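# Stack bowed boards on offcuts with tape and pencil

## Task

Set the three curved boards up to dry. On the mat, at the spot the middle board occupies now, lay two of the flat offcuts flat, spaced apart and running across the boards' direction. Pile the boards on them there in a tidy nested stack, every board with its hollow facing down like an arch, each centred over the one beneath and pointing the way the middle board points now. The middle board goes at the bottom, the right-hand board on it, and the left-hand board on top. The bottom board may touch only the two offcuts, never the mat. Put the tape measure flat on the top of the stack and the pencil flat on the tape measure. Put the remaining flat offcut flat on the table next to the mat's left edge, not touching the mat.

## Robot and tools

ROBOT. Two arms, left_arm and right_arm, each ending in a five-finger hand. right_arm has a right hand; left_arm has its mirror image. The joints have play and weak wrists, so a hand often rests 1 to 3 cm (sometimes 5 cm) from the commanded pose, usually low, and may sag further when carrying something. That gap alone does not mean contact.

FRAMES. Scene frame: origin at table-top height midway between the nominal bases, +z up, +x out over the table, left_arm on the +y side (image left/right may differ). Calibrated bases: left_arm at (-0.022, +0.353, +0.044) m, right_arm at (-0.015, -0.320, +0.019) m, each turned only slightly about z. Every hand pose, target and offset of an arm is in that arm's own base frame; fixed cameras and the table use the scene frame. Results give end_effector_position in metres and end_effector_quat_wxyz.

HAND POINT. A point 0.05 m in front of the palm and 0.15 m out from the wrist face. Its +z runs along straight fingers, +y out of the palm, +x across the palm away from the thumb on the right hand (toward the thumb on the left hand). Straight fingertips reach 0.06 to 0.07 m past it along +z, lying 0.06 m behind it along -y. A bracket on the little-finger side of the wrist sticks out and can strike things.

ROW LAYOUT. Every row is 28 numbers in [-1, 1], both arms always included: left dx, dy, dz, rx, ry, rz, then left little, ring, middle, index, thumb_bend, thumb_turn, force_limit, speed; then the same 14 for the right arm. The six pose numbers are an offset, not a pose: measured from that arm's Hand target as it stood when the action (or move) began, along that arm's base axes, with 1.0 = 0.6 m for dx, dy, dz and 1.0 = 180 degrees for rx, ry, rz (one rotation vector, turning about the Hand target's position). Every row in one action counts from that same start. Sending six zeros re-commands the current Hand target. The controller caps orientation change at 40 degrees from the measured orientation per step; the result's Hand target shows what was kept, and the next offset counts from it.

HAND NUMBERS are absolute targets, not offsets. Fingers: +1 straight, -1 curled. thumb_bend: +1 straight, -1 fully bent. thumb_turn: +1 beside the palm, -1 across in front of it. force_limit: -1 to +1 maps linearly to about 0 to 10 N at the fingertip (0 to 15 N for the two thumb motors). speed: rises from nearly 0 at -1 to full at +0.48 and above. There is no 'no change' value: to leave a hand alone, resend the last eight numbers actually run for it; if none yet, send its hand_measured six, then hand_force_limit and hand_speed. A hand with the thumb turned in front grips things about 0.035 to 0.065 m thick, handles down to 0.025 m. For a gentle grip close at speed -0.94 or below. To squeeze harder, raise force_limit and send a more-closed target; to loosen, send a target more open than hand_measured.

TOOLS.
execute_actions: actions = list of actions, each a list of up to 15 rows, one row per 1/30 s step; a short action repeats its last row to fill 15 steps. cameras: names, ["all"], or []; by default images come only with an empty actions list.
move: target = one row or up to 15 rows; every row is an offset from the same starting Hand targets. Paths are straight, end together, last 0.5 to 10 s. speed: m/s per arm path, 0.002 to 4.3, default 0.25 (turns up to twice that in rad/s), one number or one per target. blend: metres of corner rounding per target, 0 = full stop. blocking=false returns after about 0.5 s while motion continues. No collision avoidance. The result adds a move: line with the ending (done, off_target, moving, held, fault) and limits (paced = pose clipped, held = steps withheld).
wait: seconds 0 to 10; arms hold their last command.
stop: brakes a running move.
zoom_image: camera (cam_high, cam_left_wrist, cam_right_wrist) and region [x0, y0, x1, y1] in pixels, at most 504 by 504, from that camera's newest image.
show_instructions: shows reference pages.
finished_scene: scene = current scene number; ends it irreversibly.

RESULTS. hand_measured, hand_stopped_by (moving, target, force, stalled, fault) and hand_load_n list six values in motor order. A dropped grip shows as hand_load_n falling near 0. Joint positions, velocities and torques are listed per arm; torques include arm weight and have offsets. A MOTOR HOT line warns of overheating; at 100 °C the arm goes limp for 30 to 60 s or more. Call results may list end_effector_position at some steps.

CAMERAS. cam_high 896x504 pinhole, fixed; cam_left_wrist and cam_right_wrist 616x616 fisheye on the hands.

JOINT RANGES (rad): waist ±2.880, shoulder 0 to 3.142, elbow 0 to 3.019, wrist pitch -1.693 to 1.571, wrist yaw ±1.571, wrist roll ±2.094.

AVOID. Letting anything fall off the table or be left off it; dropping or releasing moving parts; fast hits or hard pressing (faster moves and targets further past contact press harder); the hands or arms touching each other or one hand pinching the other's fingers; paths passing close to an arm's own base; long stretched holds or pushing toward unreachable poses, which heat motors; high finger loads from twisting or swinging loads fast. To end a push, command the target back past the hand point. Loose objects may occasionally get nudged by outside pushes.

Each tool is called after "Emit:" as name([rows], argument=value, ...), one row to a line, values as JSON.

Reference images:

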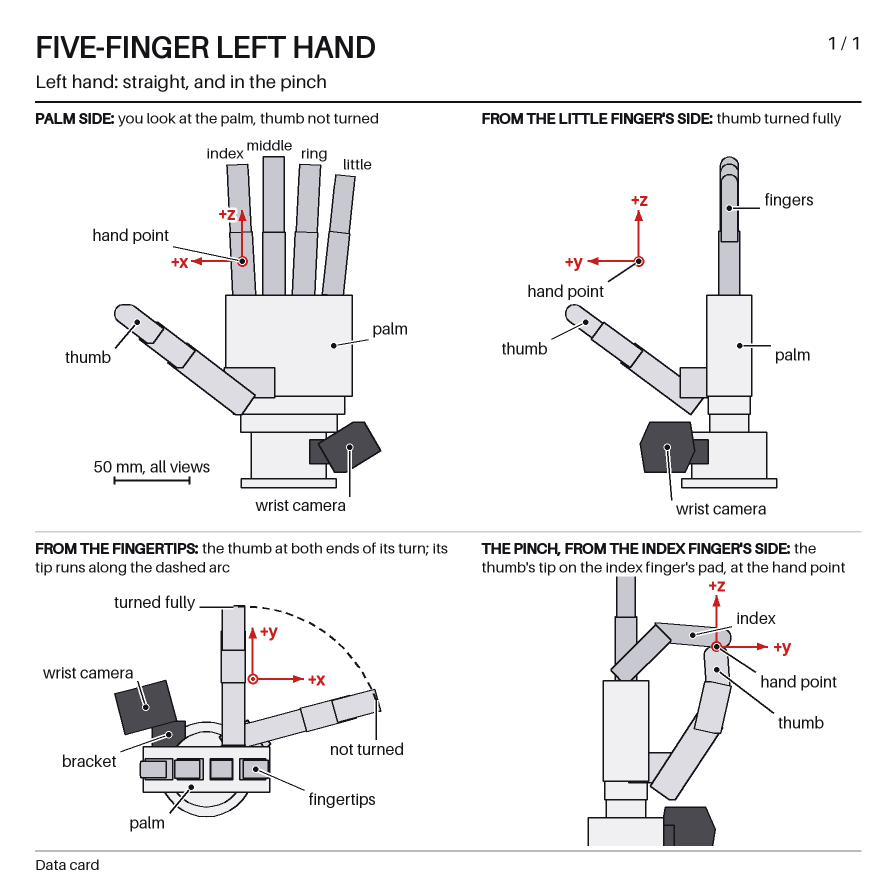

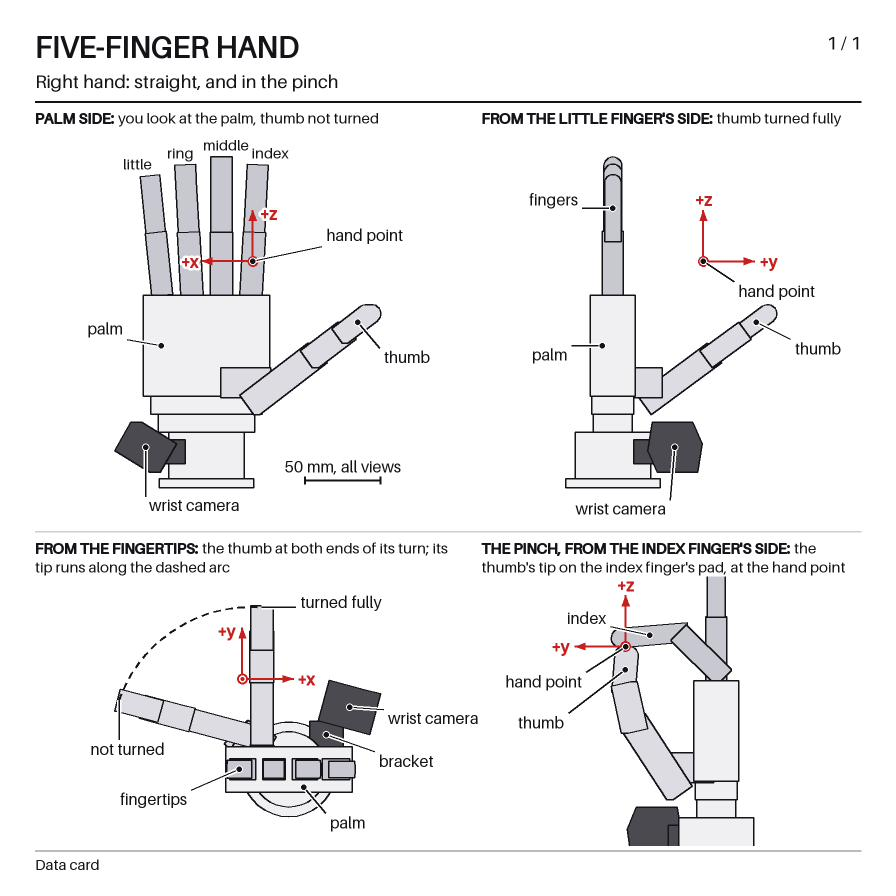

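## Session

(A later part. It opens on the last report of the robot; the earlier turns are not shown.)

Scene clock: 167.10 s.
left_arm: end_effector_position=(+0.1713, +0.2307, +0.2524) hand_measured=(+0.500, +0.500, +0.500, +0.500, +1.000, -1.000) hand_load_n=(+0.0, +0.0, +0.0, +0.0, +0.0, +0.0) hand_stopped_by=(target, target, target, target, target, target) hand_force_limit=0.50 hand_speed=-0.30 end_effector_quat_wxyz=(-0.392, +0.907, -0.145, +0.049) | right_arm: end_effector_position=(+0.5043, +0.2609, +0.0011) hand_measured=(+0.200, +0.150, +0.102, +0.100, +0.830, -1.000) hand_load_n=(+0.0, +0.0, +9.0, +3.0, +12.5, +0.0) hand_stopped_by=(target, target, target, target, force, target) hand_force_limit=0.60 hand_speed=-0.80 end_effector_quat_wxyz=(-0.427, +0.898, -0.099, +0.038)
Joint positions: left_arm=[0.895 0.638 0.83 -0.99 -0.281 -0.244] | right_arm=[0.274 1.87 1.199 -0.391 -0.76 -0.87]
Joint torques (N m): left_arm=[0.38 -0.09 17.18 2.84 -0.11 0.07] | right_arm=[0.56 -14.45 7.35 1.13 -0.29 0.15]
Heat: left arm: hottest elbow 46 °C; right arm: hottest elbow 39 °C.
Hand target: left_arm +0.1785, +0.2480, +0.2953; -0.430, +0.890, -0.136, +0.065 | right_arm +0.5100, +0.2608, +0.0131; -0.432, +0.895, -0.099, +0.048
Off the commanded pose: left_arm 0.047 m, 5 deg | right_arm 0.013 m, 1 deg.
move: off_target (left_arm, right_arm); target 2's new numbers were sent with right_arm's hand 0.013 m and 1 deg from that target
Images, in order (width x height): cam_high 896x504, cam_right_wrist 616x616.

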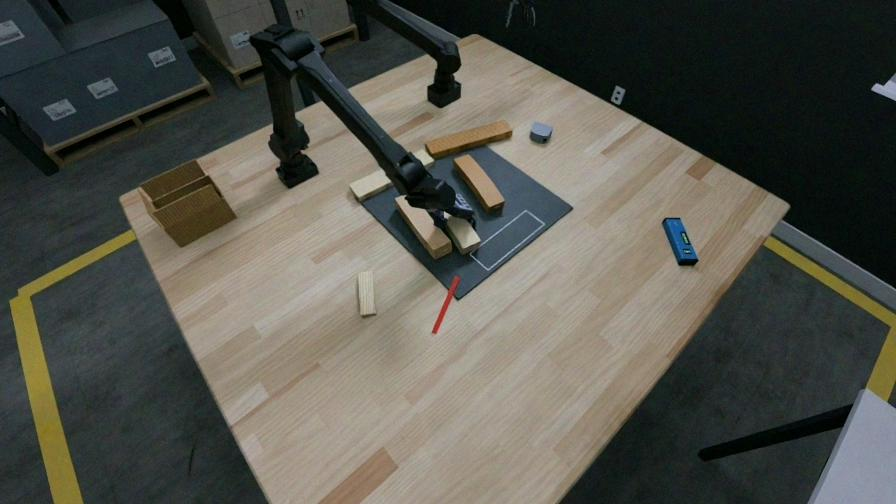

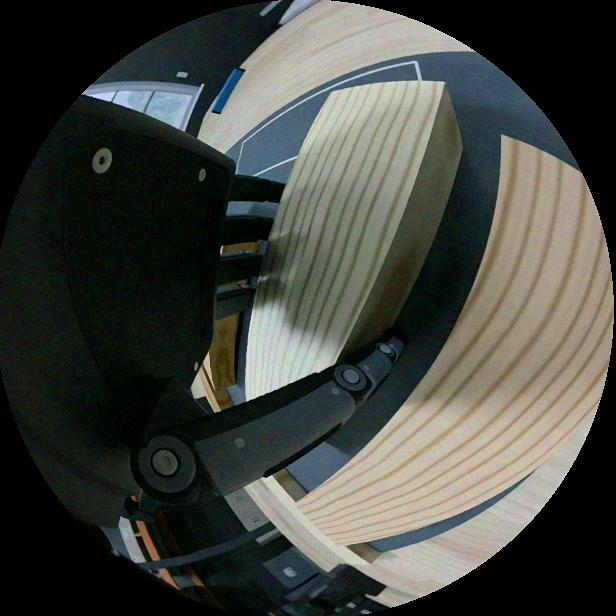

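Emit:
move(target=[0, 0, 0, 0, 0, 0, 0.5, 0.5, 0.5, 0.5, 1, -1, 0.5, -0.3, 0.01, 0.0, 0.22, 0, 0, 0, 0.2, 0.15, 0.1, 0.1, 0.3, -1, 0.6, -0.8], speed=0.08, cameras=["cam_right_wrist", "cam_high"])

Scene clock: 171.10 s.
left_arm: end_effector_position=(+0.1713, +0.2307, +0.2524) hand_measured=(+0.500, +0.500, +0.500, +0.500, +1.000, -1.000) hand_load_n=(+0.0, +0.0, +0.0, +0.0, +0.0, +0.0) hand_stopped_by=(target, target, target, target, target, target) hand_force_limit=0.50 hand_speed=-0.30 end_effector_quat_wxyz=(-0.392, +0.907, -0.145, +0.049) | right_arm: end_effector_position=(+0.4835, +0.2543, +0.0837) hand_measured=(+0.200, +0.150, +0.102, +0.100, +0.830, -1.000) hand_load_n=(-0.5, +0.0, +9.5, +3.5, +12.0, +0.5) hand_stopped_by=(target, target, target, target, force, target) hand_force_limit=0.60 hand_speed=-0.80 end_effector_quat_wxyz=(-0.406, +0.906, -0.121, -0.005)
Joint positions: left_arm=[0.895 0.638 0.83 -0.99 -0.281 -0.244] | right_arm=[0.274 1.753 1.298 -0.714 -0.756 -0.87]
Joint torques (N m): left_arm=[0.67 0.15 17.21 2.85 -0.1 0.08] | right_arm=[0.09 -16.67 14.52 0.68 -0.55 0.13]
Heat: left arm: hottest elbow 46 °C; right arm: hottest elbow 39 °C.
Hand target: left_arm +0.1785, +0.2480, +0.2953; -0.430, +0.890, -0.136, +0.065 | right_arm +0.5160, +0.2608, +0.1451; -0.432, +0.895, -0.099, +0.048
Off the commanded pose: left_arm 0.047 m, 5 deg | right_arm 0.070 m, 7 deg.
move: off_target (left_arm, right_arm)
Images, in order (width x height): cam_high 896x504, cam_right_wrist 616x616.

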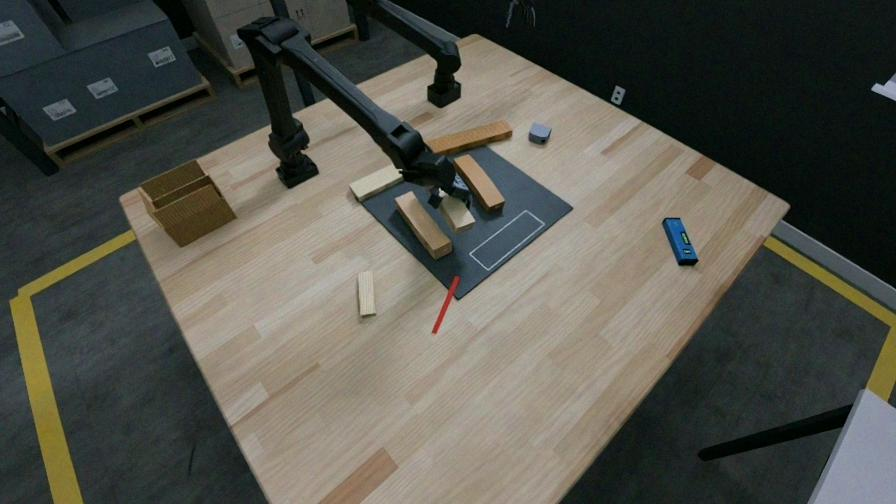

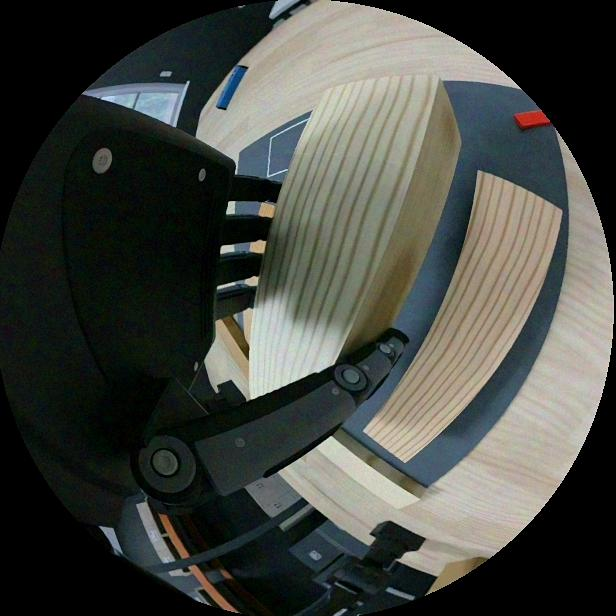

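Emit:
move(target=[0, 0, 0, 0, 0, 0, 0.5, 0.5, 0.5, 0.5, 1, -1, 0.5, -0.3, -0.08, -0.36, 0.033, 0, 0, 0, 0.2, 0.15, 0.1, 0.1, 0.3, -1, 0.6, -0.8], speed=0.15, cameras=["cam_right_wrist", "cam_high"])

Scene clock: 174.63 s.
left_arm: end_effector_position=(+0.1713, +0.2307, +0.2524) hand_measured=(+0.500, +0.500, +0.500, +0.500, +1.000, -1.000) hand_load_n=(+0.0, +0.0, +0.0, +0.0, +0.0, +0.0) hand_stopped_by=(target, target, target, target, target, target) hand_force_limit=0.50 hand_speed=-0.30 end_effector_quat_wxyz=(-0.392, +0.907, -0.145, +0.049) | right_arm: end_effector_position=(+0.4470, +0.0465, +0.1241) hand_measured=(+0.200, +0.150, +0.102, +0.100, +0.830, -1.000) hand_load_n=(+0.0, +0.0, +9.5, +3.0, +12.0, +0.0) hand_stopped_by=(target, target, target, target, force, target) hand_force_limit=0.60 hand_speed=-0.80 end_effector_quat_wxyz=(-0.425, +0.897, -0.120, +0.004)
Joint positions: left_arm=[0.895 0.638 0.83 -0.99 -0.281 -0.244] | right_arm=[-0.15 1.647 1.278 -1.212 -0.878 -1.461]
Joint torques (N m): left_arm=[0.97 0.21 17.2 2.69 -0.13 0.08] | right_arm=[-0.15 -13.98 12.7 -0.17 -1.02 0.04]
Heat: left arm: hottest elbow 46 °C; right arm: hottest elbow 40 °C.
Hand target: left_arm +0.1785, +0.2480, +0.2953; -0.430, +0.890, -0.136, +0.065 | right_arm +0.4680, +0.0448, +0.1649; -0.432, +0.895, -0.099, +0.048
Off the commanded pose: left_arm 0.047 m, 5 deg | right_arm 0.046 m, 6 deg.
move: off_target (left_arm, right_arm)
Images, in order (width x height): cam_high 896x504, cam_right_wrist 616x616.

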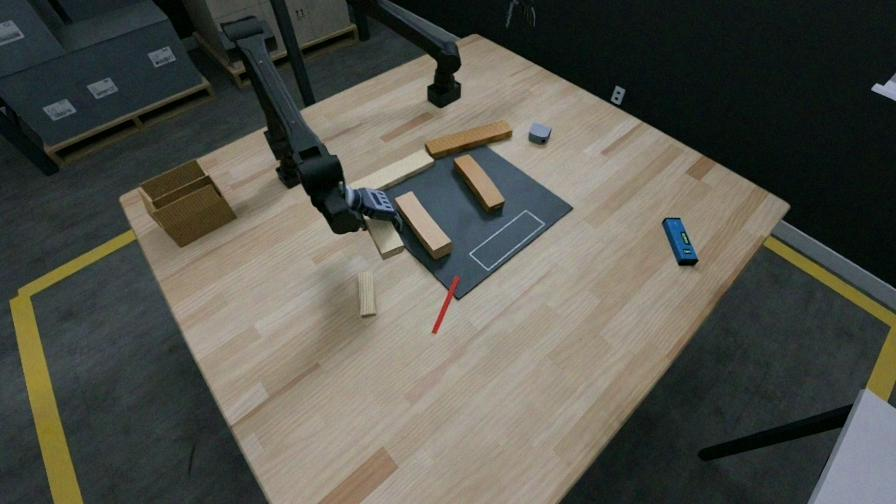

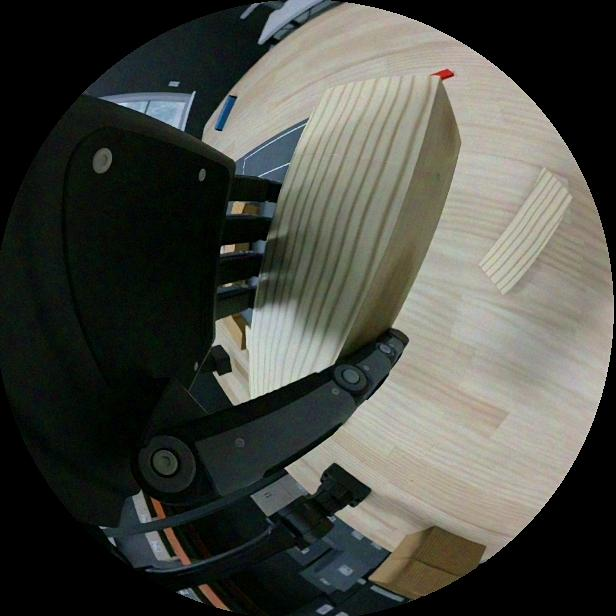

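Emit:
move([
  [0, 0, 0, 0, 0, 0, 0.5, 0.5, 0.5, 0.5, 1, -1, 0.5, -0.3, -0.02, 0.0, -0.225, 0, 0, 0, 0.2, 0.15, 0.1, 0.1, 0.3, -1, 0.6, -0.8],
  [0, 0, 0, 0, 0, 0, 0.5, 0.5, 0.5, 0.5, 1, -1, 0.5, -0.3, -0.02, 0.0, -0.255, 0, 0, 0, 0.2, 0.15, 0.1, 0.1, 0.3, -1, 0.6, -0.8],
], speed=[0.1, 0.03], cameras=["cam_right_wrist", "cam_high"])

Scene clock: 178.70 s.
left_arm: end_effector_position=(+0.1713, +0.2307, +0.2524) hand_measured=(+0.500, +0.500, +0.500, +0.500, +1.000, -1.000) hand_load_n=(+0.0, +0.0, +0.0, +0.0, +0.0, +0.0) hand_stopped_by=(target, target, target, target, target, target) hand_force_limit=0.50 hand_speed=-0.30 end_effector_quat_wxyz=(-0.392, +0.907, -0.145, +0.049) | right_arm: end_effector_position=(+0.4421, +0.0471, +0.0018) hand_measured=(+0.200, +0.150, +0.102, +0.100, +0.830, -1.000) hand_load_n=(+0.0, +0.0, +9.5, +3.5, +12.0, +0.0) hand_stopped_by=(target, target, target, target, force, target) hand_force_limit=0.60 hand_speed=-0.80 end_effector_quat_wxyz=(-0.425, +0.899, -0.107, +0.026)
Joint positions: left_arm=[0.895 0.638 0.83 -0.99 -0.281 -0.244] | right_arm=[-0.15 1.772 1.08 -0.844 -0.878 -1.468]
Joint torques (N m): left_arm=[0.32 -0.21 17.17 2.8 -0.11 0.09] | right_arm=[-0.38 -11.99 7.66 0.95 -0.99 0.05]
Heat: left arm: hottest elbow 47 °C; right arm: hottest elbow 39 °C.
Hand target: left_arm +0.1785, +0.2480, +0.2953; -0.430, +0.890, -0.136, +0.065 | right_arm +0.4560, +0.0448, +0.0119; -0.432, +0.895, -0.099, +0.048
Off the commanded pose: left_arm 0.047 m, 5 deg | right_arm 0.017 m, 3 deg.
move: off_target (left_arm, right_arm)
Images, in order (width x height): cam_high 896x504, cam_right_wrist 616x616.

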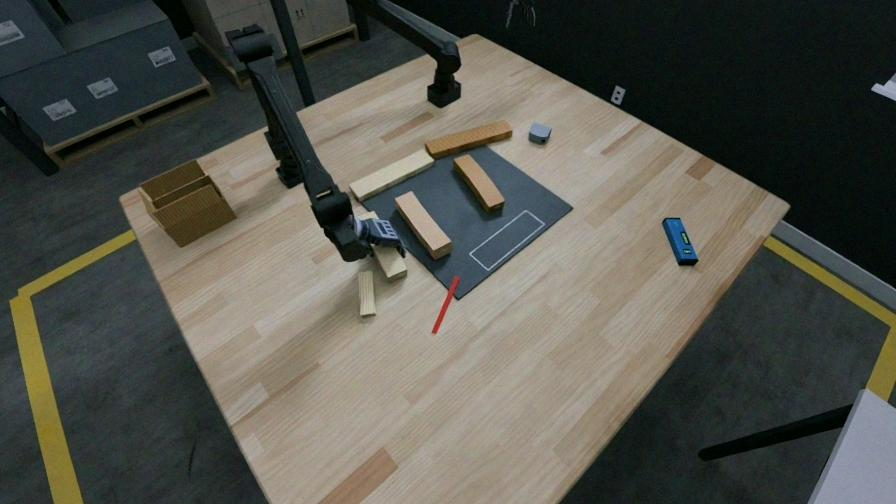

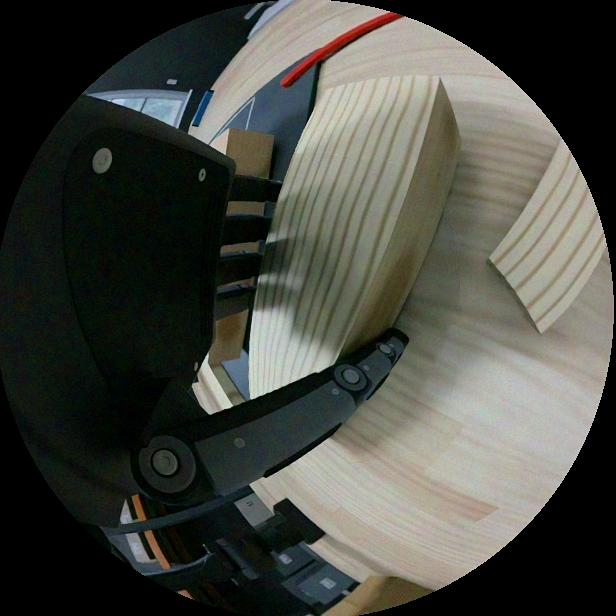

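Emit:
move(target=[0, 0, 0, 0, 0, 0, 0.5, 0.5, 0.5, 0.5, 1, -1, 0.5, -0.3, -0.01, 0.0, -0.035, 0, 0, 0, 0.2, 0.15, 0.1, 0.1, 0.3, -1, 0.6, -0.8], speed=0.03)

Scene clock: 181.17 s.
left_arm: end_effector_position=(+0.1713, +0.2307, +0.2524) hand_measured=(+0.500, +0.500, +0.500, +0.500, +1.000, -1.000) hand_load_n=(+0.0, +0.0, +0.0, +0.0, +0.0, +0.0) hand_stopped_by=(target, target, target, target, target, target) hand_force_limit=0.50 hand_speed=-0.30 end_effector_quat_wxyz=(-0.392, +0.907, -0.145, +0.049) | right_arm: end_effector_position=(+0.4409, +0.0480, -0.0015) hand_measured=(+0.200, +0.150, +0.102, +0.100, +0.830, -1.000) hand_load_n=(+0.0, +0.0, +6.5, +1.5, +13.5, +0.0) hand_stopped_by=(target, target, target, target, force, target) hand_force_limit=0.60 hand_speed=-0.80 end_effector_quat_wxyz=(-0.435, +0.893, -0.110, +0.033)
Joint positions: left_arm=[0.895 0.638 0.83 -0.99 -0.281 -0.244] | right_arm=[-0.158 1.772 1.06 -0.81 -0.901 -1.461]
Joint torques (N m): left_arm=[0.38 -0.15 17.2 2.84 -0.11 0.1] | right_arm=[0.03 -10.17 6.23 1.91 -0.26 0.01]
Heat: left arm: hottest elbow 47 °C; right arm: hottest elbow 39 °C.
Hand target: left_arm +0.1785, +0.2480, +0.2953; -0.430, +0.890, -0.136, +0.065 | right_arm +0.4500, +0.0448, -0.0091; -0.432, +0.895, -0.099, +0.048
Off the commanded pose: left_arm 0.047 m, 5 deg | right_arm 0.012 m, 2 deg.
move: off_target (left_arm, right_arm)

Emit:
move([
  [0, 0, 0, 0, 0, 0, 0.5, 0.5, 0.5, 0.5, 1, -1, 0.5, -0.3, -0.01, 0.004, 0.012, 0, 0, 0, 0.2, 0.15, 0.1, 0.1, 0.3, -1, 0.6, -0.8],
  [0, 0, 0, 0, 0, 0, 0.5, 0.5, 0.5, 0.5, 1, -1, 0.5, -0.3, -0.01, 0.004, 0.012, 0, 0, 0, 0.5, 0.6, 0.6, 0.6, 1, -1, 0.6, -0.5],
  [0, 0, 0, 0, 0, 0, 0.5, 0.5, 0.5, 0.5, 1, -1, 0.5, -0.3, 0.01, 0.01, 0.22, 0, 0, 0, 0.5, 0.6, 0.6, 0.6, 1, -1, 0.6, -0.5],
], speed=[0.05, 0.05, 0.12], cameras=["cam_right_wrist", "cam_high"])

Emit:
zoom_image(camera="cam_high", region=[340, 110, 560, 330])

Scene clock: 186.30 s.
left_arm: end_effector_position=(+0.1713, +0.2307, +0.2524) hand_measured=(+0.500, +0.500, +0.500, +0.500, +1.000, -1.000) hand_load_n=(+0.0, +0.0, +0.0, +0.0, +0.0, +0.0) hand_stopped_by=(target, target, target, target, target, target) hand_force_limit=0.50 hand_speed=-0.30 end_effector_quat_wxyz=(-0.392, +0.907, -0.145, +0.049) | right_arm: end_effector_position=(+0.4362, +0.0452, +0.0933) hand_measured=(+0.500, +0.600, +0.600, +0.600, +1.000, -1.000) hand_load_n=(+0.0, +0.0, +0.0, +0.0, +0.0, +0.0) hand_stopped_by=(target, target, target, target, target, target) hand_force_limit=0.60 hand_speed=-0.50 end_effector_quat_wxyz=(-0.429, +0.895, -0.119, +0.020)
Joint positions: left_arm=[0.895 0.638 0.83 -0.99 -0.281 -0.244] | right_arm=[-0.161 1.634 1.172 -1.088 -0.888 -1.458]
Joint torques (N m): left_arm=[0.97 0.03 17.17 2.81 -0.06 0.1] | right_arm=[1.55 -12.45 11.95 -0.01 -0.68 0.21]
Heat: left arm: hottest elbow 47 °C; right arm: hottest elbow 39 °C.
Hand target: left_arm +0.1785, +0.2480, +0.2953; -0.430, +0.890, -0.136, +0.065 | right_arm +0.4560, +0.0508, +0.1229; -0.432, +0.895, -0.099, +0.048
Off the commanded pose: left_arm 0.047 m, 5 deg | right_arm 0.036 m, 4 deg.
move: off_target (left_arm, right_arm)
Images, in order (width x height): cam_high 896x504, cam_right_wrist 616x616.

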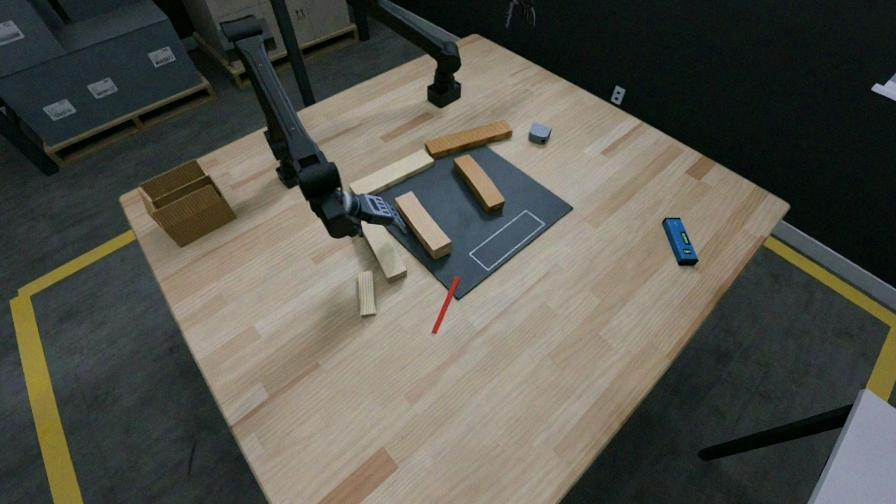

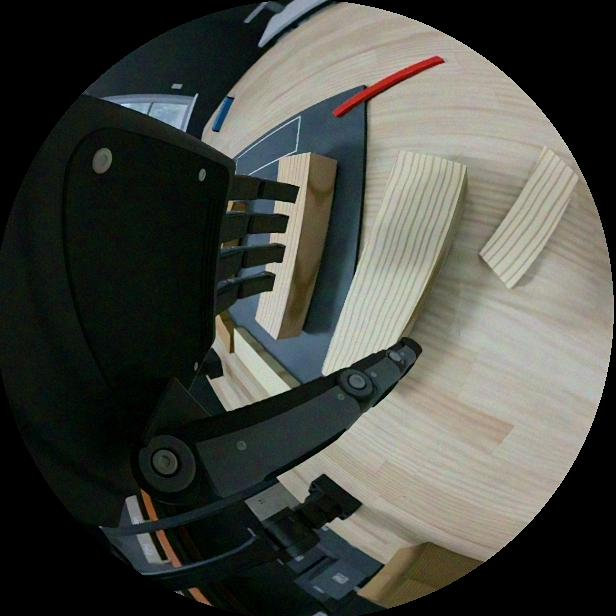

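Scaled by 2.291 from the camera's 896x504 image, which has a finer 1280x720 frame.

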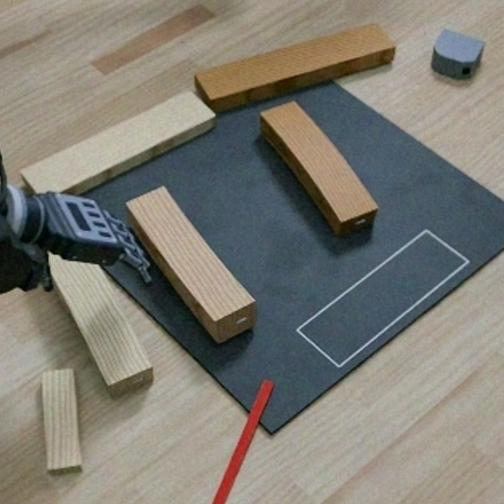

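Emit:
move(target=[0, 0, 0, 0, 0, 0, 0.5, 0.5, 0.5, 0.5, 1, -1, 0.5, -0.3, 0.013, 0.628, 0.0, 0, 0, -0.017, 0.55, 0.6, 0.6, 0.6, 1, -1, 0.6, -0.5], speed=0.25, cameras=["cam_right_wrist", "cam_high"])

Emit:
zoom_image(camera="cam_right_wrist", region=[200, 100, 460, 400])

Scene clock: 194.67 s.
left_arm: end_effector_position=(+0.1713, +0.2307, +0.2524) hand_measured=(+0.500, +0.500, +0.500, +0.500, +1.000, -1.000) hand_load_n=(+0.0, +0.0, +0.0, +0.0, +0.0, +0.0) hand_stopped_by=(target, target, target, target, target, target) hand_force_limit=0.50 hand_speed=-0.30 end_effector_quat_wxyz=(-0.392, +0.907, -0.145, +0.049) | right_arm: end_effector_position=(+0.4404, +0.4106, +0.0994) hand_measured=(+0.550, +0.600, +0.600, +0.600, +1.000, -1.000) hand_load_n=(+0.0, +0.0, +0.0, +0.0, +0.0, +0.0) hand_stopped_by=(target, target, target, target, target, target) hand_force_limit=0.60 hand_speed=-0.50 end_effector_quat_wxyz=(-0.409, +0.902, -0.130, +0.038)
Joint positions: left_arm=[0.895 0.638 0.83 -0.99 -0.281 -0.244] | right_arm=[0.589 1.726 1.278 -0.431 -0.533 -0.499]
Joint torques (N m): left_arm=[0.56 -0.32 17.25 2.81 -0.11 0.09] | right_arm=[0.85 -12.04 13.49 2.04 -0.15 0.22]
Heat: left arm: hottest elbow 47 °C; right arm: hottest elbow 39 °C.
Hand target: left_arm +0.1785, +0.2480, +0.2953; -0.430, +0.890, -0.136, +0.065 | right_arm +0.4638, +0.4276, +0.1229; -0.430, +0.892, -0.123, +0.060
Off the commanded pose: left_arm 0.047 m, 5 deg | right_arm 0.037 m, 4 deg.
move: off_target (left_arm, right_arm)
Images, in order (width x height): cam_high 896x504, cam_right_wrist 616x616.

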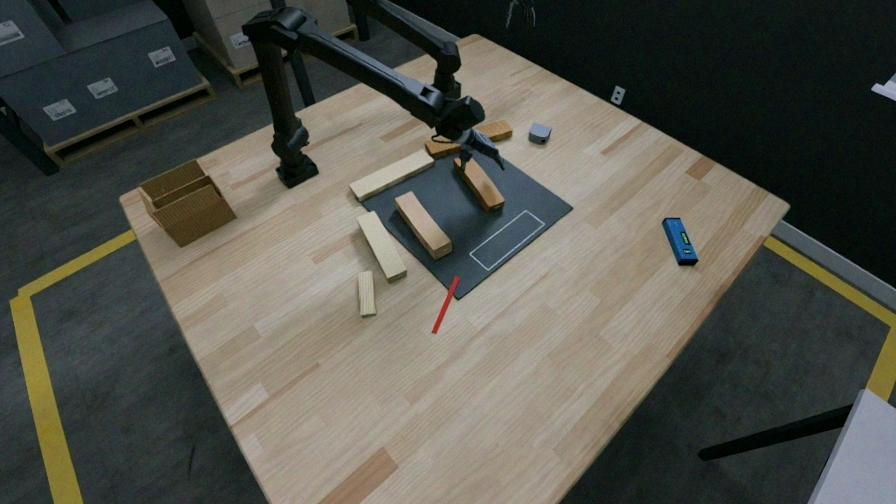

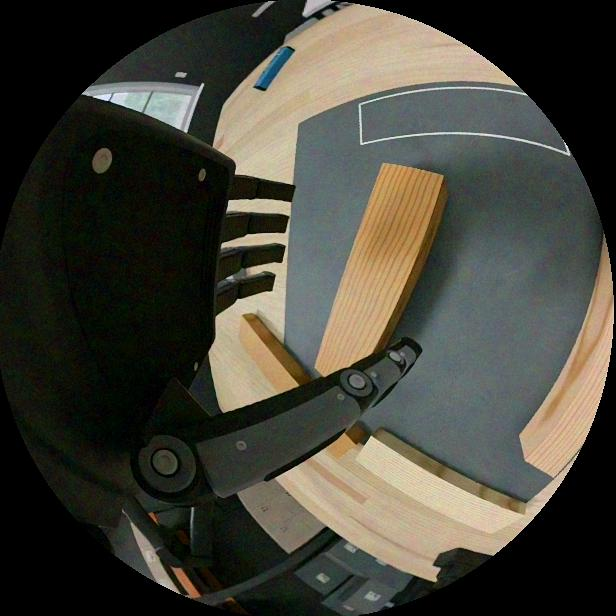

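Scaled by 1.680 from the camera's 616x616 image, which has a finer 880x880 frame.

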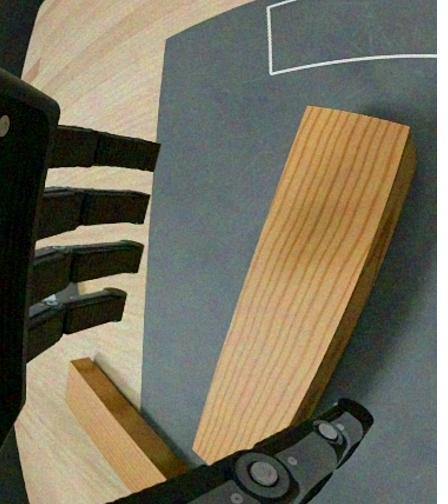

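Emit:
move(target=[0, 0, 0, 0, 0, 0, 0.5, 0.5, 0.5, 0.5, 1, -1, 0.5, -0.3, -0.043, 0.003, -0.18, 0, 0, 0, 0.55, 0.6, 0.6, 0.6, 1, -1, 0.6, -0.5], speed=0.08, cameras=["cam_right_wrist", "cam_high"])

Scene clock: 198.40 s.
left_arm: end_effector_position=(+0.1713, +0.2307, +0.2524) hand_measured=(+0.500, +0.500, +0.500, +0.500, +1.000, -1.000) hand_load_n=(+0.0, +0.0, +0.0, +0.0, +0.0, +0.0) hand_stopped_by=(target, target, target, target, target, target) hand_force_limit=0.50 hand_speed=-0.30 end_effector_quat_wxyz=(-0.392, +0.907, -0.145, +0.049) | right_arm: end_effector_position=(+0.4384, +0.4154, +0.0102) hand_measured=(+0.550, +0.600, +0.600, +0.600, +1.000, -1.000) hand_load_n=(+0.0, +0.0, +0.0, +0.0, +0.0, +0.0) hand_stopped_by=(target, target, target, target, target, target) hand_force_limit=0.60 hand_speed=-0.50 end_effector_quat_wxyz=(-0.420, +0.896, -0.132, +0.056)
Joint positions: left_arm=[0.895 0.638 0.83 -0.99 -0.281 -0.244] | right_arm=[0.601 1.836 1.146 -0.137 -0.512 -0.474]
Joint torques (N m): left_arm=[0.67 -0.15 17.06 2.93 -0.13 0.08] | right_arm=[1.61 -12.63 8.06 2.29 -0.13 0.22]
Heat: left arm: hottest elbow 47 °C; right arm: hottest elbow 39 °C.
Hand target: left_arm +0.1785, +0.2480, +0.2953; -0.430, +0.890, -0.136, +0.065 | right_arm +0.4380, +0.4294, +0.0149; -0.430, +0.892, -0.123, +0.060
Off the commanded pose: left_arm 0.047 m, 5 deg | right_arm 0.015 m, 2 deg.
move: off_target (left_arm, right_arm)
Images, in order (width x height): cam_high 896x504, cam_right_wrist 616x616.

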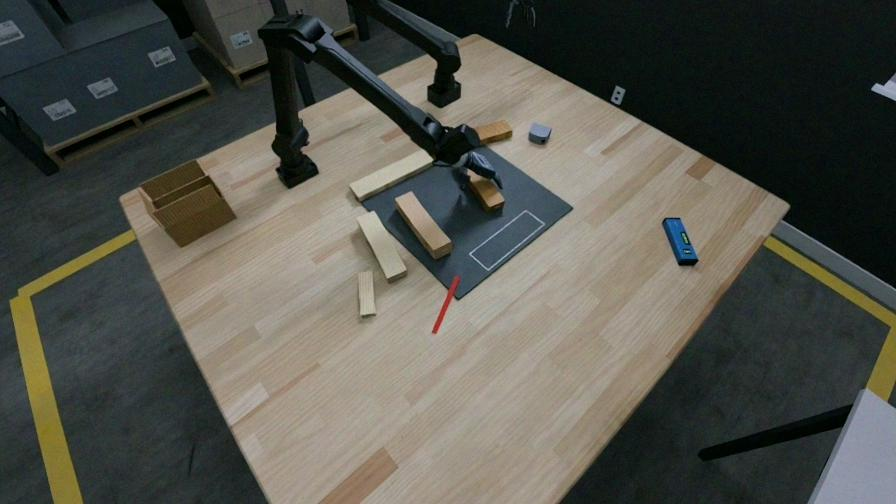

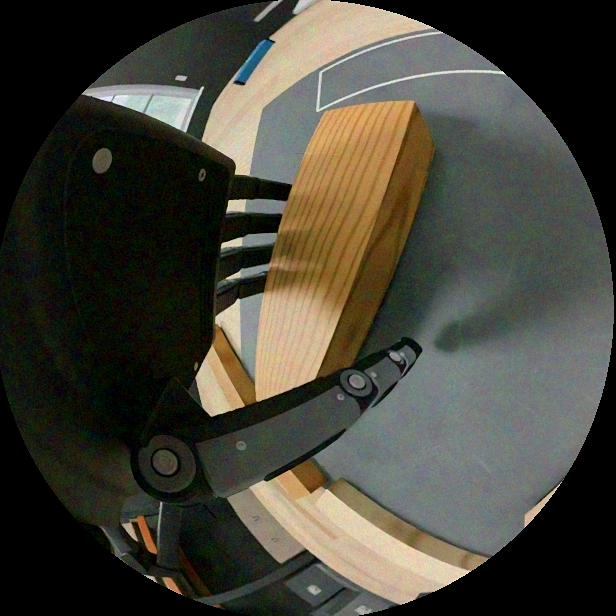

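Emit:
move([
  [0, 0, 0, 0, 0, 0, 0.5, 0.5, 0.5, 0.5, 1, -1, 0.5, -0.3, 0.0, -0.016, 0.0, 0, 0, 0, 0.05, 0.0, 0.0, 0.0, 1, -1, -0.3, -0.8],
  [0, 0, 0, 0, 0, 0, 0.5, 0.5, 0.5, 0.5, 1, -1, 0.5, -0.3, 0.0, -0.016, 0.0, 0, 0, 0, 0.05, 0.0, 0.0, 0.0, 0.3, -1, 0.6, -0.8],
], speed=0.06, cameras=["cam_right_wrist"])

Scene clock: 201.80 s.
left_arm: end_effector_position=(+0.1713, +0.2307, +0.2524) hand_measured=(+0.500, +0.500, +0.500, +0.500, +1.000, -1.000) hand_load_n=(+0.0, +0.0, +0.0, +0.0, +0.0, +0.0) hand_stopped_by=(target, target, target, target, target, target) hand_force_limit=0.50 hand_speed=-0.30 end_effector_quat_wxyz=(-0.392, +0.907, -0.145, +0.049) | right_arm: end_effector_position=(+0.4332, +0.4187, +0.0085) hand_measured=(+0.050, +0.014, +0.158, +0.030, +0.954, -1.000) hand_load_n=(+0.0, +12.5, +0.0, +8.0, +11.5, +2.5) hand_stopped_by=(target, force, force, force, force, target) hand_force_limit=0.60 hand_speed=-0.80 end_effector_quat_wxyz=(-0.423, +0.896, -0.125, +0.053)
Joint positions: left_arm=[0.895 0.638 0.83 -0.99 -0.281 -0.244] | right_arm=[0.609 1.836 1.137 -0.123 -0.52 -0.477]
Joint torques (N m): left_arm=[0.38 0.03 17.18 2.81 -0.08 0.09] | right_arm=[0.5 -13.39 7.35 1.7 -0.19 0.11]
Heat: left arm: hottest elbow 47 °C; right arm: hottest elbow 39 °C.
Hand target: left_arm +0.1785, +0.2480, +0.2953; -0.430, +0.890, -0.136, +0.065 | right_arm +0.4380, +0.4198, +0.0149; -0.430, +0.892, -0.123, +0.060
Off the commanded pose: left_arm 0.047 m, 5 deg | right_arm 0.008 m, 1 deg.
move: off_target (left_arm)
Images, in order (width x height): cam_right_wrist 616x616.

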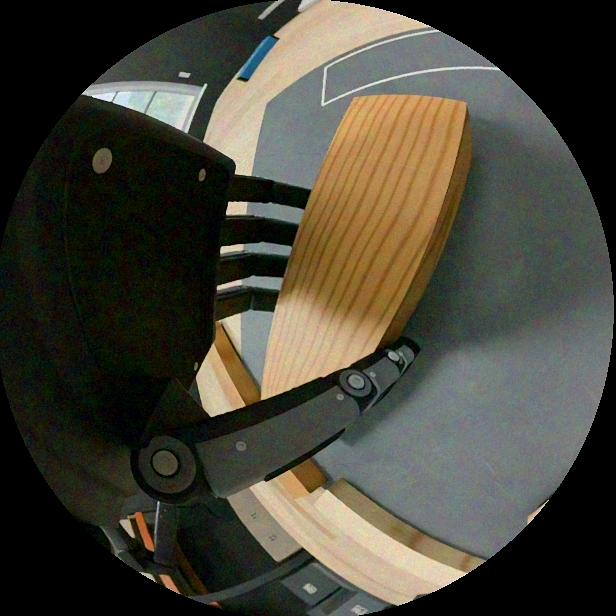

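Emit:
move([
  [0, 0, 0, 0, 0, 0, 0.5, 0.5, 0.5, 0.5, 1, -1, 0.5, -0.3, 0.02, 0.0, 0.25, 0, 0, 0, 0.05, 0.0, 0.0, 0.0, 0.3, -1, 0.6, -0.8],
  [0, 0, 0, 0, 0, 0, 0.5, 0.5, 0.5, 0.5, 1, -1, 0.5, -0.3, -0.1, -0.6, 0.27, 0, 0, -0.05, 0.05, 0.0, 0.0, 0.0, 0.3, -1, 0.6, -0.8],
  [0, 0, 0, 0, 0, 0, 0.5, 0.5, 0.5, 0.5, 1, -1, 0.5, -0.3, -0.15, -0.815, 0.25, 0, 0, -0.083, 0.05, 0.0, 0.0, 0.0, 0.3, -1, 0.6, -0.8],
], speed=[0.08, 0.2, 0.15], blend=[0.02, 0.05, 0.0], cameras=["cam_right_wrist", "cam_high"])

Scene clock: 208.90 s.
left_arm: end_effector_position=(+0.1713, +0.2307, +0.2524) hand_measured=(+0.500, +0.500, +0.500, +0.500, +1.000, -1.000) hand_load_n=(+0.0, +0.0, +0.0, +0.0, +0.0, +0.0) hand_stopped_by=(target, target, target, target, target, target) hand_force_limit=0.50 hand_speed=-0.30 end_effector_quat_wxyz=(-0.392, +0.907, -0.145, +0.049) | right_arm: end_effector_position=(+0.3253, -0.0567, +0.1391) hand_measured=(+0.050, +0.014, +0.158, +0.030, +0.954, -1.000) hand_load_n=(+0.0, +11.5, +0.0, +4.5, +9.0, +5.5) hand_stopped_by=(target, force, force, force, force, target) hand_force_limit=0.60 hand_speed=-0.80 end_effector_quat_wxyz=(-0.419, +0.869, -0.251, +0.083)
Joint positions: left_arm=[0.895 0.638 0.83 -0.99 -0.281 -0.244] | right_arm=[-0.517 1.33 0.971 -1.263 -0.882 -1.55]
Joint torques (N m): left_arm=[0.67 0.21 17.2 2.76 -0.15 0.11] | right_arm=[-0.32 -6.95 13.7 -0.2 -0.98 0.04]
Heat: left arm: hottest elbow 48 °C; right arm: hottest elbow 40 °C.
Hand target: left_arm +0.1785, +0.2480, +0.2953; -0.430, +0.890, -0.136, +0.065 | right_arm +0.3480, -0.0692, +0.1649; -0.419, +0.869, -0.238, +0.115
Off the commanded pose: left_arm 0.047 m, 5 deg | right_arm 0.037 m, 4 deg.
move: off_target (left_arm, right_arm)
Images, in order (width x height): cam_high 896x504, cam_right_wrist 616x616.

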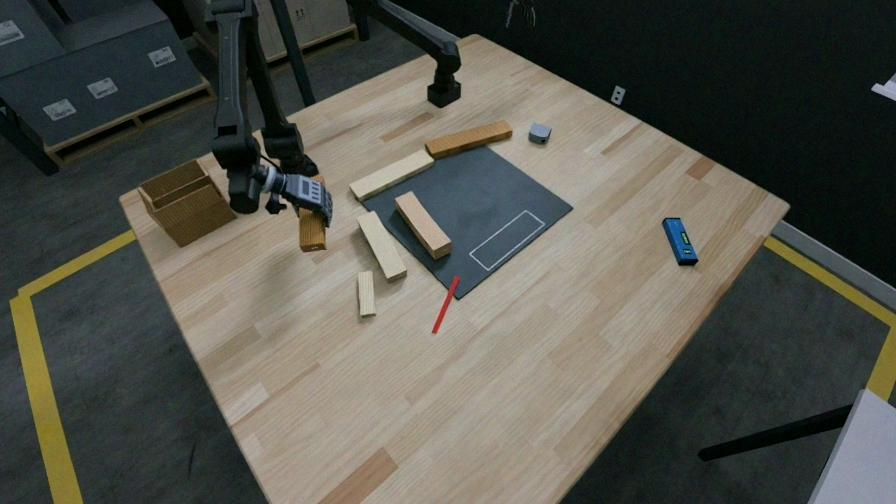

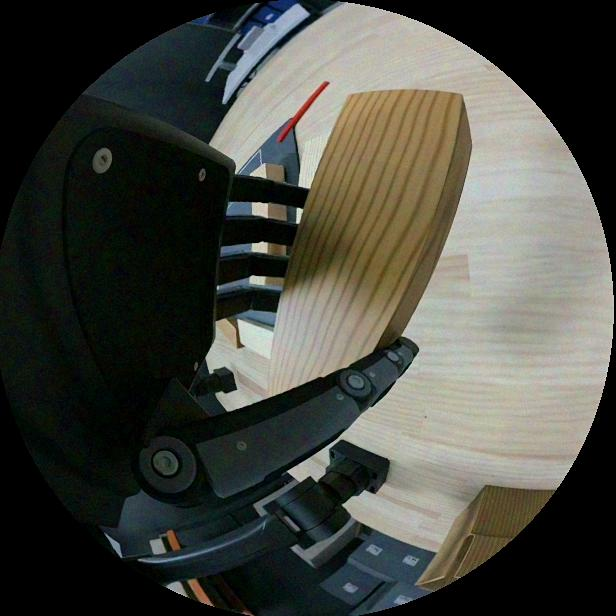

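Emit:
move([
  [0, 0, 0, 0, 0, 0, 0.5, 0.5, 0.5, 0.5, 1, -1, 0.5, -0.3, -0.015, 0.0, -0.215, 0, 0, 0, 0.05, 0.0, 0.0, 0.0, 0.3, -1, 0.6, -0.8],
  [0, 0, 0, 0, 0, 0, 0.5, 0.5, 0.5, 0.5, 1, -1, 0.5, -0.3, -0.015, 0.0, -0.25, 0, 0, 0, 0.05, 0.0, 0.0, 0.0, 0.3, -1, 0.6, -0.8],
], speed=[0.1, 0.03], cameras=["cam_high"])

Scene clock: 213.10 s.
left_arm: end_effector_position=(+0.1713, +0.2307, +0.2524) hand_measured=(+0.500, +0.500, +0.500, +0.500, +1.000, -1.000) hand_load_n=(+0.0, -0.5, +0.0, +0.0, +0.0, +0.0) hand_stopped_by=(target, target, target, target, target, target) hand_force_limit=0.50 hand_speed=-0.30 end_effector_quat_wxyz=(-0.392, +0.907, -0.145, +0.049) | right_arm: end_effector_position=(+0.3282, -0.0591, +0.0112) hand_measured=(+0.050, +0.014, +0.158, +0.030, +0.954, -1.000) hand_load_n=(+0.0, +11.0, +0.0, +4.0, +9.0, +4.0) hand_stopped_by=(target, force, force, force, force, target) hand_force_limit=0.60 hand_speed=-0.80 end_effector_quat_wxyz=(-0.418, +0.870, -0.243, +0.092)
Joint positions: left_arm=[0.895 0.638 0.83 -0.99 -0.281 -0.244] | right_arm=[-0.52 1.528 0.784 -0.865 -0.885 -1.565]
Joint torques (N m): left_arm=[0.56 -0.15 17.06 2.92 -0.11 0.11] | right_arm=[-0.56 -7.88 6.97 1.03 -0.89 0.04]
Heat: left arm: hottest elbow 48 °C; right arm: hottest elbow 40 °C.
Hand target: left_arm +0.1785, +0.2480, +0.2953; -0.430, +0.890, -0.136, +0.065 | right_arm +0.3390, -0.0692, +0.0149; -0.419, +0.869, -0.238, +0.115
Off the commanded pose: left_arm 0.047 m, 5 deg | right_arm 0.015 m, 3 deg.
move: off_target (left_arm, right_arm)
Images, in order (width x height): cam_high 896x504.

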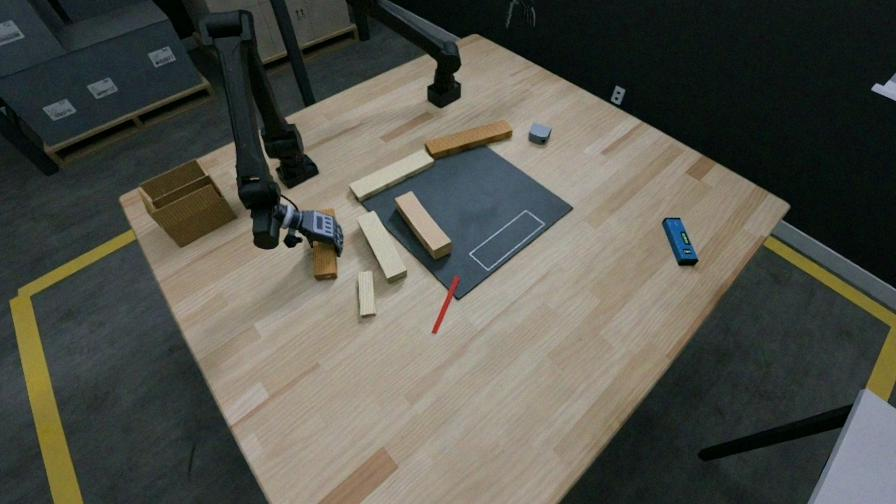

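Emit:
move(target=[0, 0, 0, 0, 0, 0, 0.5, 0.5, 0.5, 0.5, 1, -1, 0.5, -0.3, -0.01, 0.01, -0.025, 0, 0, 0, 0.05, 0.0, 0.0, 0.0, 0.3, -1, 0.6, -0.8], speed=0.03)

Scene clock: 214.97 s.
left_arm: end_effector_position=(+0.1713, +0.2307, +0.2524) hand_measured=(+0.500, +0.500, +0.500, +0.500, +1.000, -1.000) hand_load_n=(+0.0, +0.0, +0.0, +0.0, +0.0, +0.0) hand_stopped_by=(target, target, target, target, target, target) hand_force_limit=0.50 hand_speed=-0.30 end_effector_quat_wxyz=(-0.392, +0.907, -0.145, +0.049) | right_arm: end_effector_position=(+0.3293, -0.0584, +0.0083) hand_measured=(+0.050, +0.014, +0.158, +0.030, +0.954, -1.000) hand_load_n=(+0.0, +8.0, +0.0, +2.0, +8.0, +0.0) hand_stopped_by=(target, force, force, force, force, target) hand_force_limit=0.60 hand_speed=-0.80 end_effector_quat_wxyz=(-0.425, +0.865, -0.246, +0.102)
Joint positions: left_arm=[0.895 0.638 0.83 -0.99 -0.281 -0.244] | right_arm=[-0.528 1.528 0.767 -0.829 -0.905 -1.553]
Joint torques (N m): left_arm=[0.67 -0.32 17.13 2.88 -0.14 0.09] | right_arm=[0.03 -6.95 5.07 1.87 -0.23 0.01]
Heat: left arm: hottest elbow 48 °C; right arm: hottest elbow 40 °C.
Hand target: left_arm +0.1785, +0.2480, +0.2953; -0.430, +0.890, -0.136, +0.065 | right_arm +0.3330, -0.0632, -0.0001; -0.419, +0.869, -0.238, +0.115
Off the commanded pose: left_arm 0.047 m, 5 deg | right_arm 0.010 m, 2 deg.
move: off_target (left_arm)

Emit:
move([
  [0, 0, 0, 0, 0, 0, 0.5, 0.5, 0.5, 0.5, 1, -1, 0.5, -0.3, -0.004, 0.006, 0.014, 0, 0, 0, 0.05, 0.0, 0.0, 0.0, 0.3, -1, 0.6, -0.8],
  [0, 0, 0, 0, 0, 0, 0.5, 0.5, 0.5, 0.5, 1, -1, 0.5, -0.3, -0.004, 0.006, 0.014, 0, 0, 0, 0.6, 0.6, 0.6, 0.6, 1, -1, 0.6, -0.5],
  [0, 0, 0, 0, 0, 0, 0.5, 0.5, 0.5, 0.5, 1, -1, 0.5, -0.3, 0.02, 0.006, 0.24, 0, 0, 0, 0.6, 0.6, 0.6, 0.6, 1, -1, 0.6, -0.5],
], speed=[0.05, 0.05, 0.12], cameras=["cam_right_wrist", "cam_high"])

Emit:
zoom_image(camera="cam_high", region=[280, 180, 480, 340])

Scene clock: 219.93 s.
left_arm: end_effector_position=(+0.1713, +0.2307, +0.2524) hand_measured=(+0.500, +0.500, +0.500, +0.500, +1.000, -1.000) hand_load_n=(+0.0, +0.0, +0.0, +0.0, -0.5, +0.5) hand_stopped_by=(target, target, target, target, target, target) hand_force_limit=0.50 hand_speed=-0.30 end_effector_quat_wxyz=(-0.392, +0.907, -0.145, +0.049) | right_arm: end_effector_position=(+0.3271, -0.0562, +0.1197) hand_measured=(+0.600, +0.600, +0.600, +0.600, +1.000, -1.000) hand_load_n=(+0.0, +0.0, +0.0, +0.0, +0.0, +0.0) hand_stopped_by=(target, target, target, target, target, target) hand_force_limit=0.60 hand_speed=-0.50 end_effector_quat_wxyz=(-0.425, +0.864, -0.256, +0.091)
Joint positions: left_arm=[0.895 0.638 0.83 -0.99 -0.281 -0.244] | right_arm=[-0.523 1.344 0.925 -1.183 -0.898 -1.533]
Joint torques (N m): left_arm=[0.62 -0.09 17.21 2.91 -0.14 0.11] | right_arm=[1.73 -8.29 12.07 -0.08 -0.44 0.21]
Heat: left arm: hottest elbow 48 °C; right arm: hottest elbow 39 °C.
Hand target: left_arm +0.1785, +0.2480, +0.2953; -0.430, +0.890, -0.136, +0.065 | right_arm +0.3450, -0.0596, +0.1439; -0.419, +0.869, -0.238, +0.115
Off the commanded pose: left_arm 0.047 m, 5 deg | right_arm 0.030 m, 4 deg.
move: off_target (left_arm, right_arm)
Images, in order (width x height): cam_high 896x504, cam_right_wrist 616x616.

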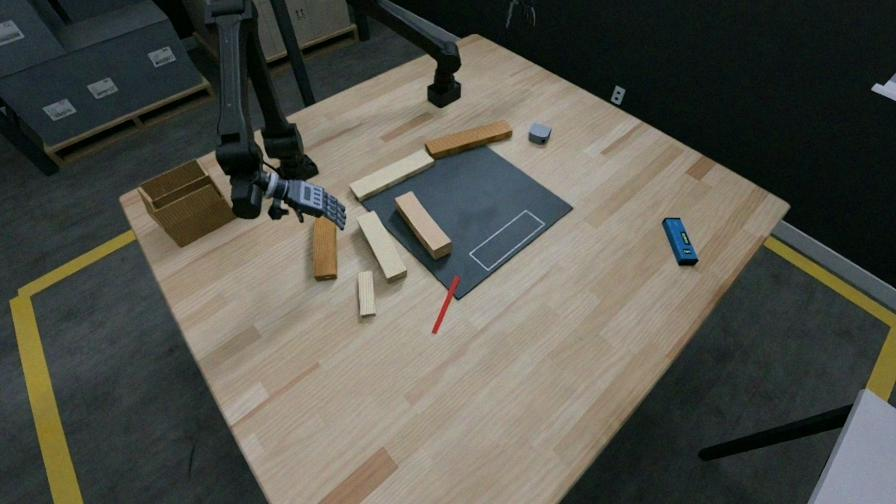

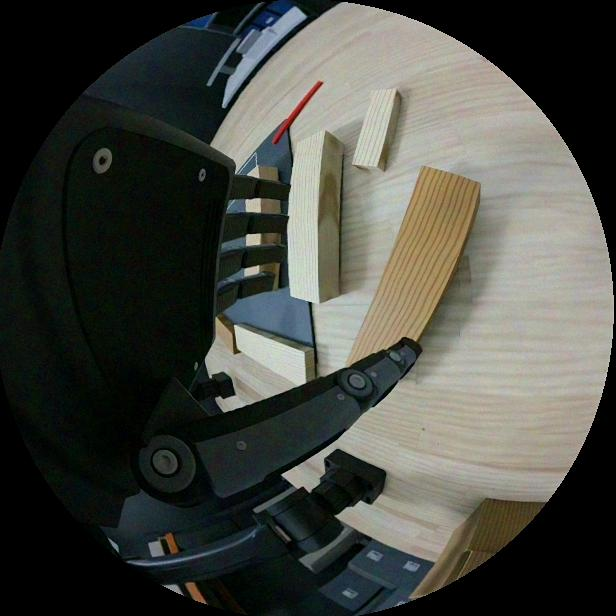

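Scaled by 2.520 from the camera's 896x504 image, which has a finer 1280x720 frame.

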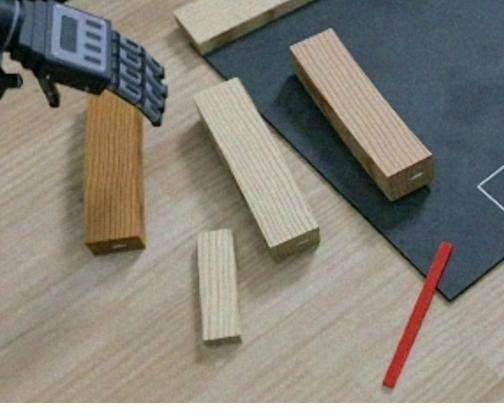

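Emit:
zoom_image(camera="cam_high", region=[400, 110, 520, 190])

Emit:
zoom_image(camera="cam_high", region=[340, 170, 440, 330])

Scaled by 4.200 from the camera's 896x504 image, which has a finer 1280x720 frame.

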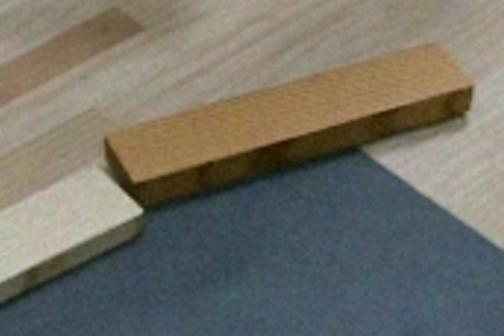

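Scaled by 3.150 from the camera's 896x504 image, which has a finer 1280x720 frame.

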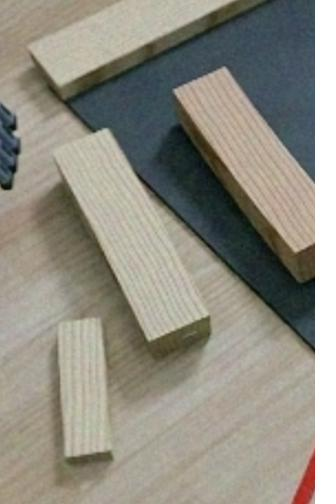

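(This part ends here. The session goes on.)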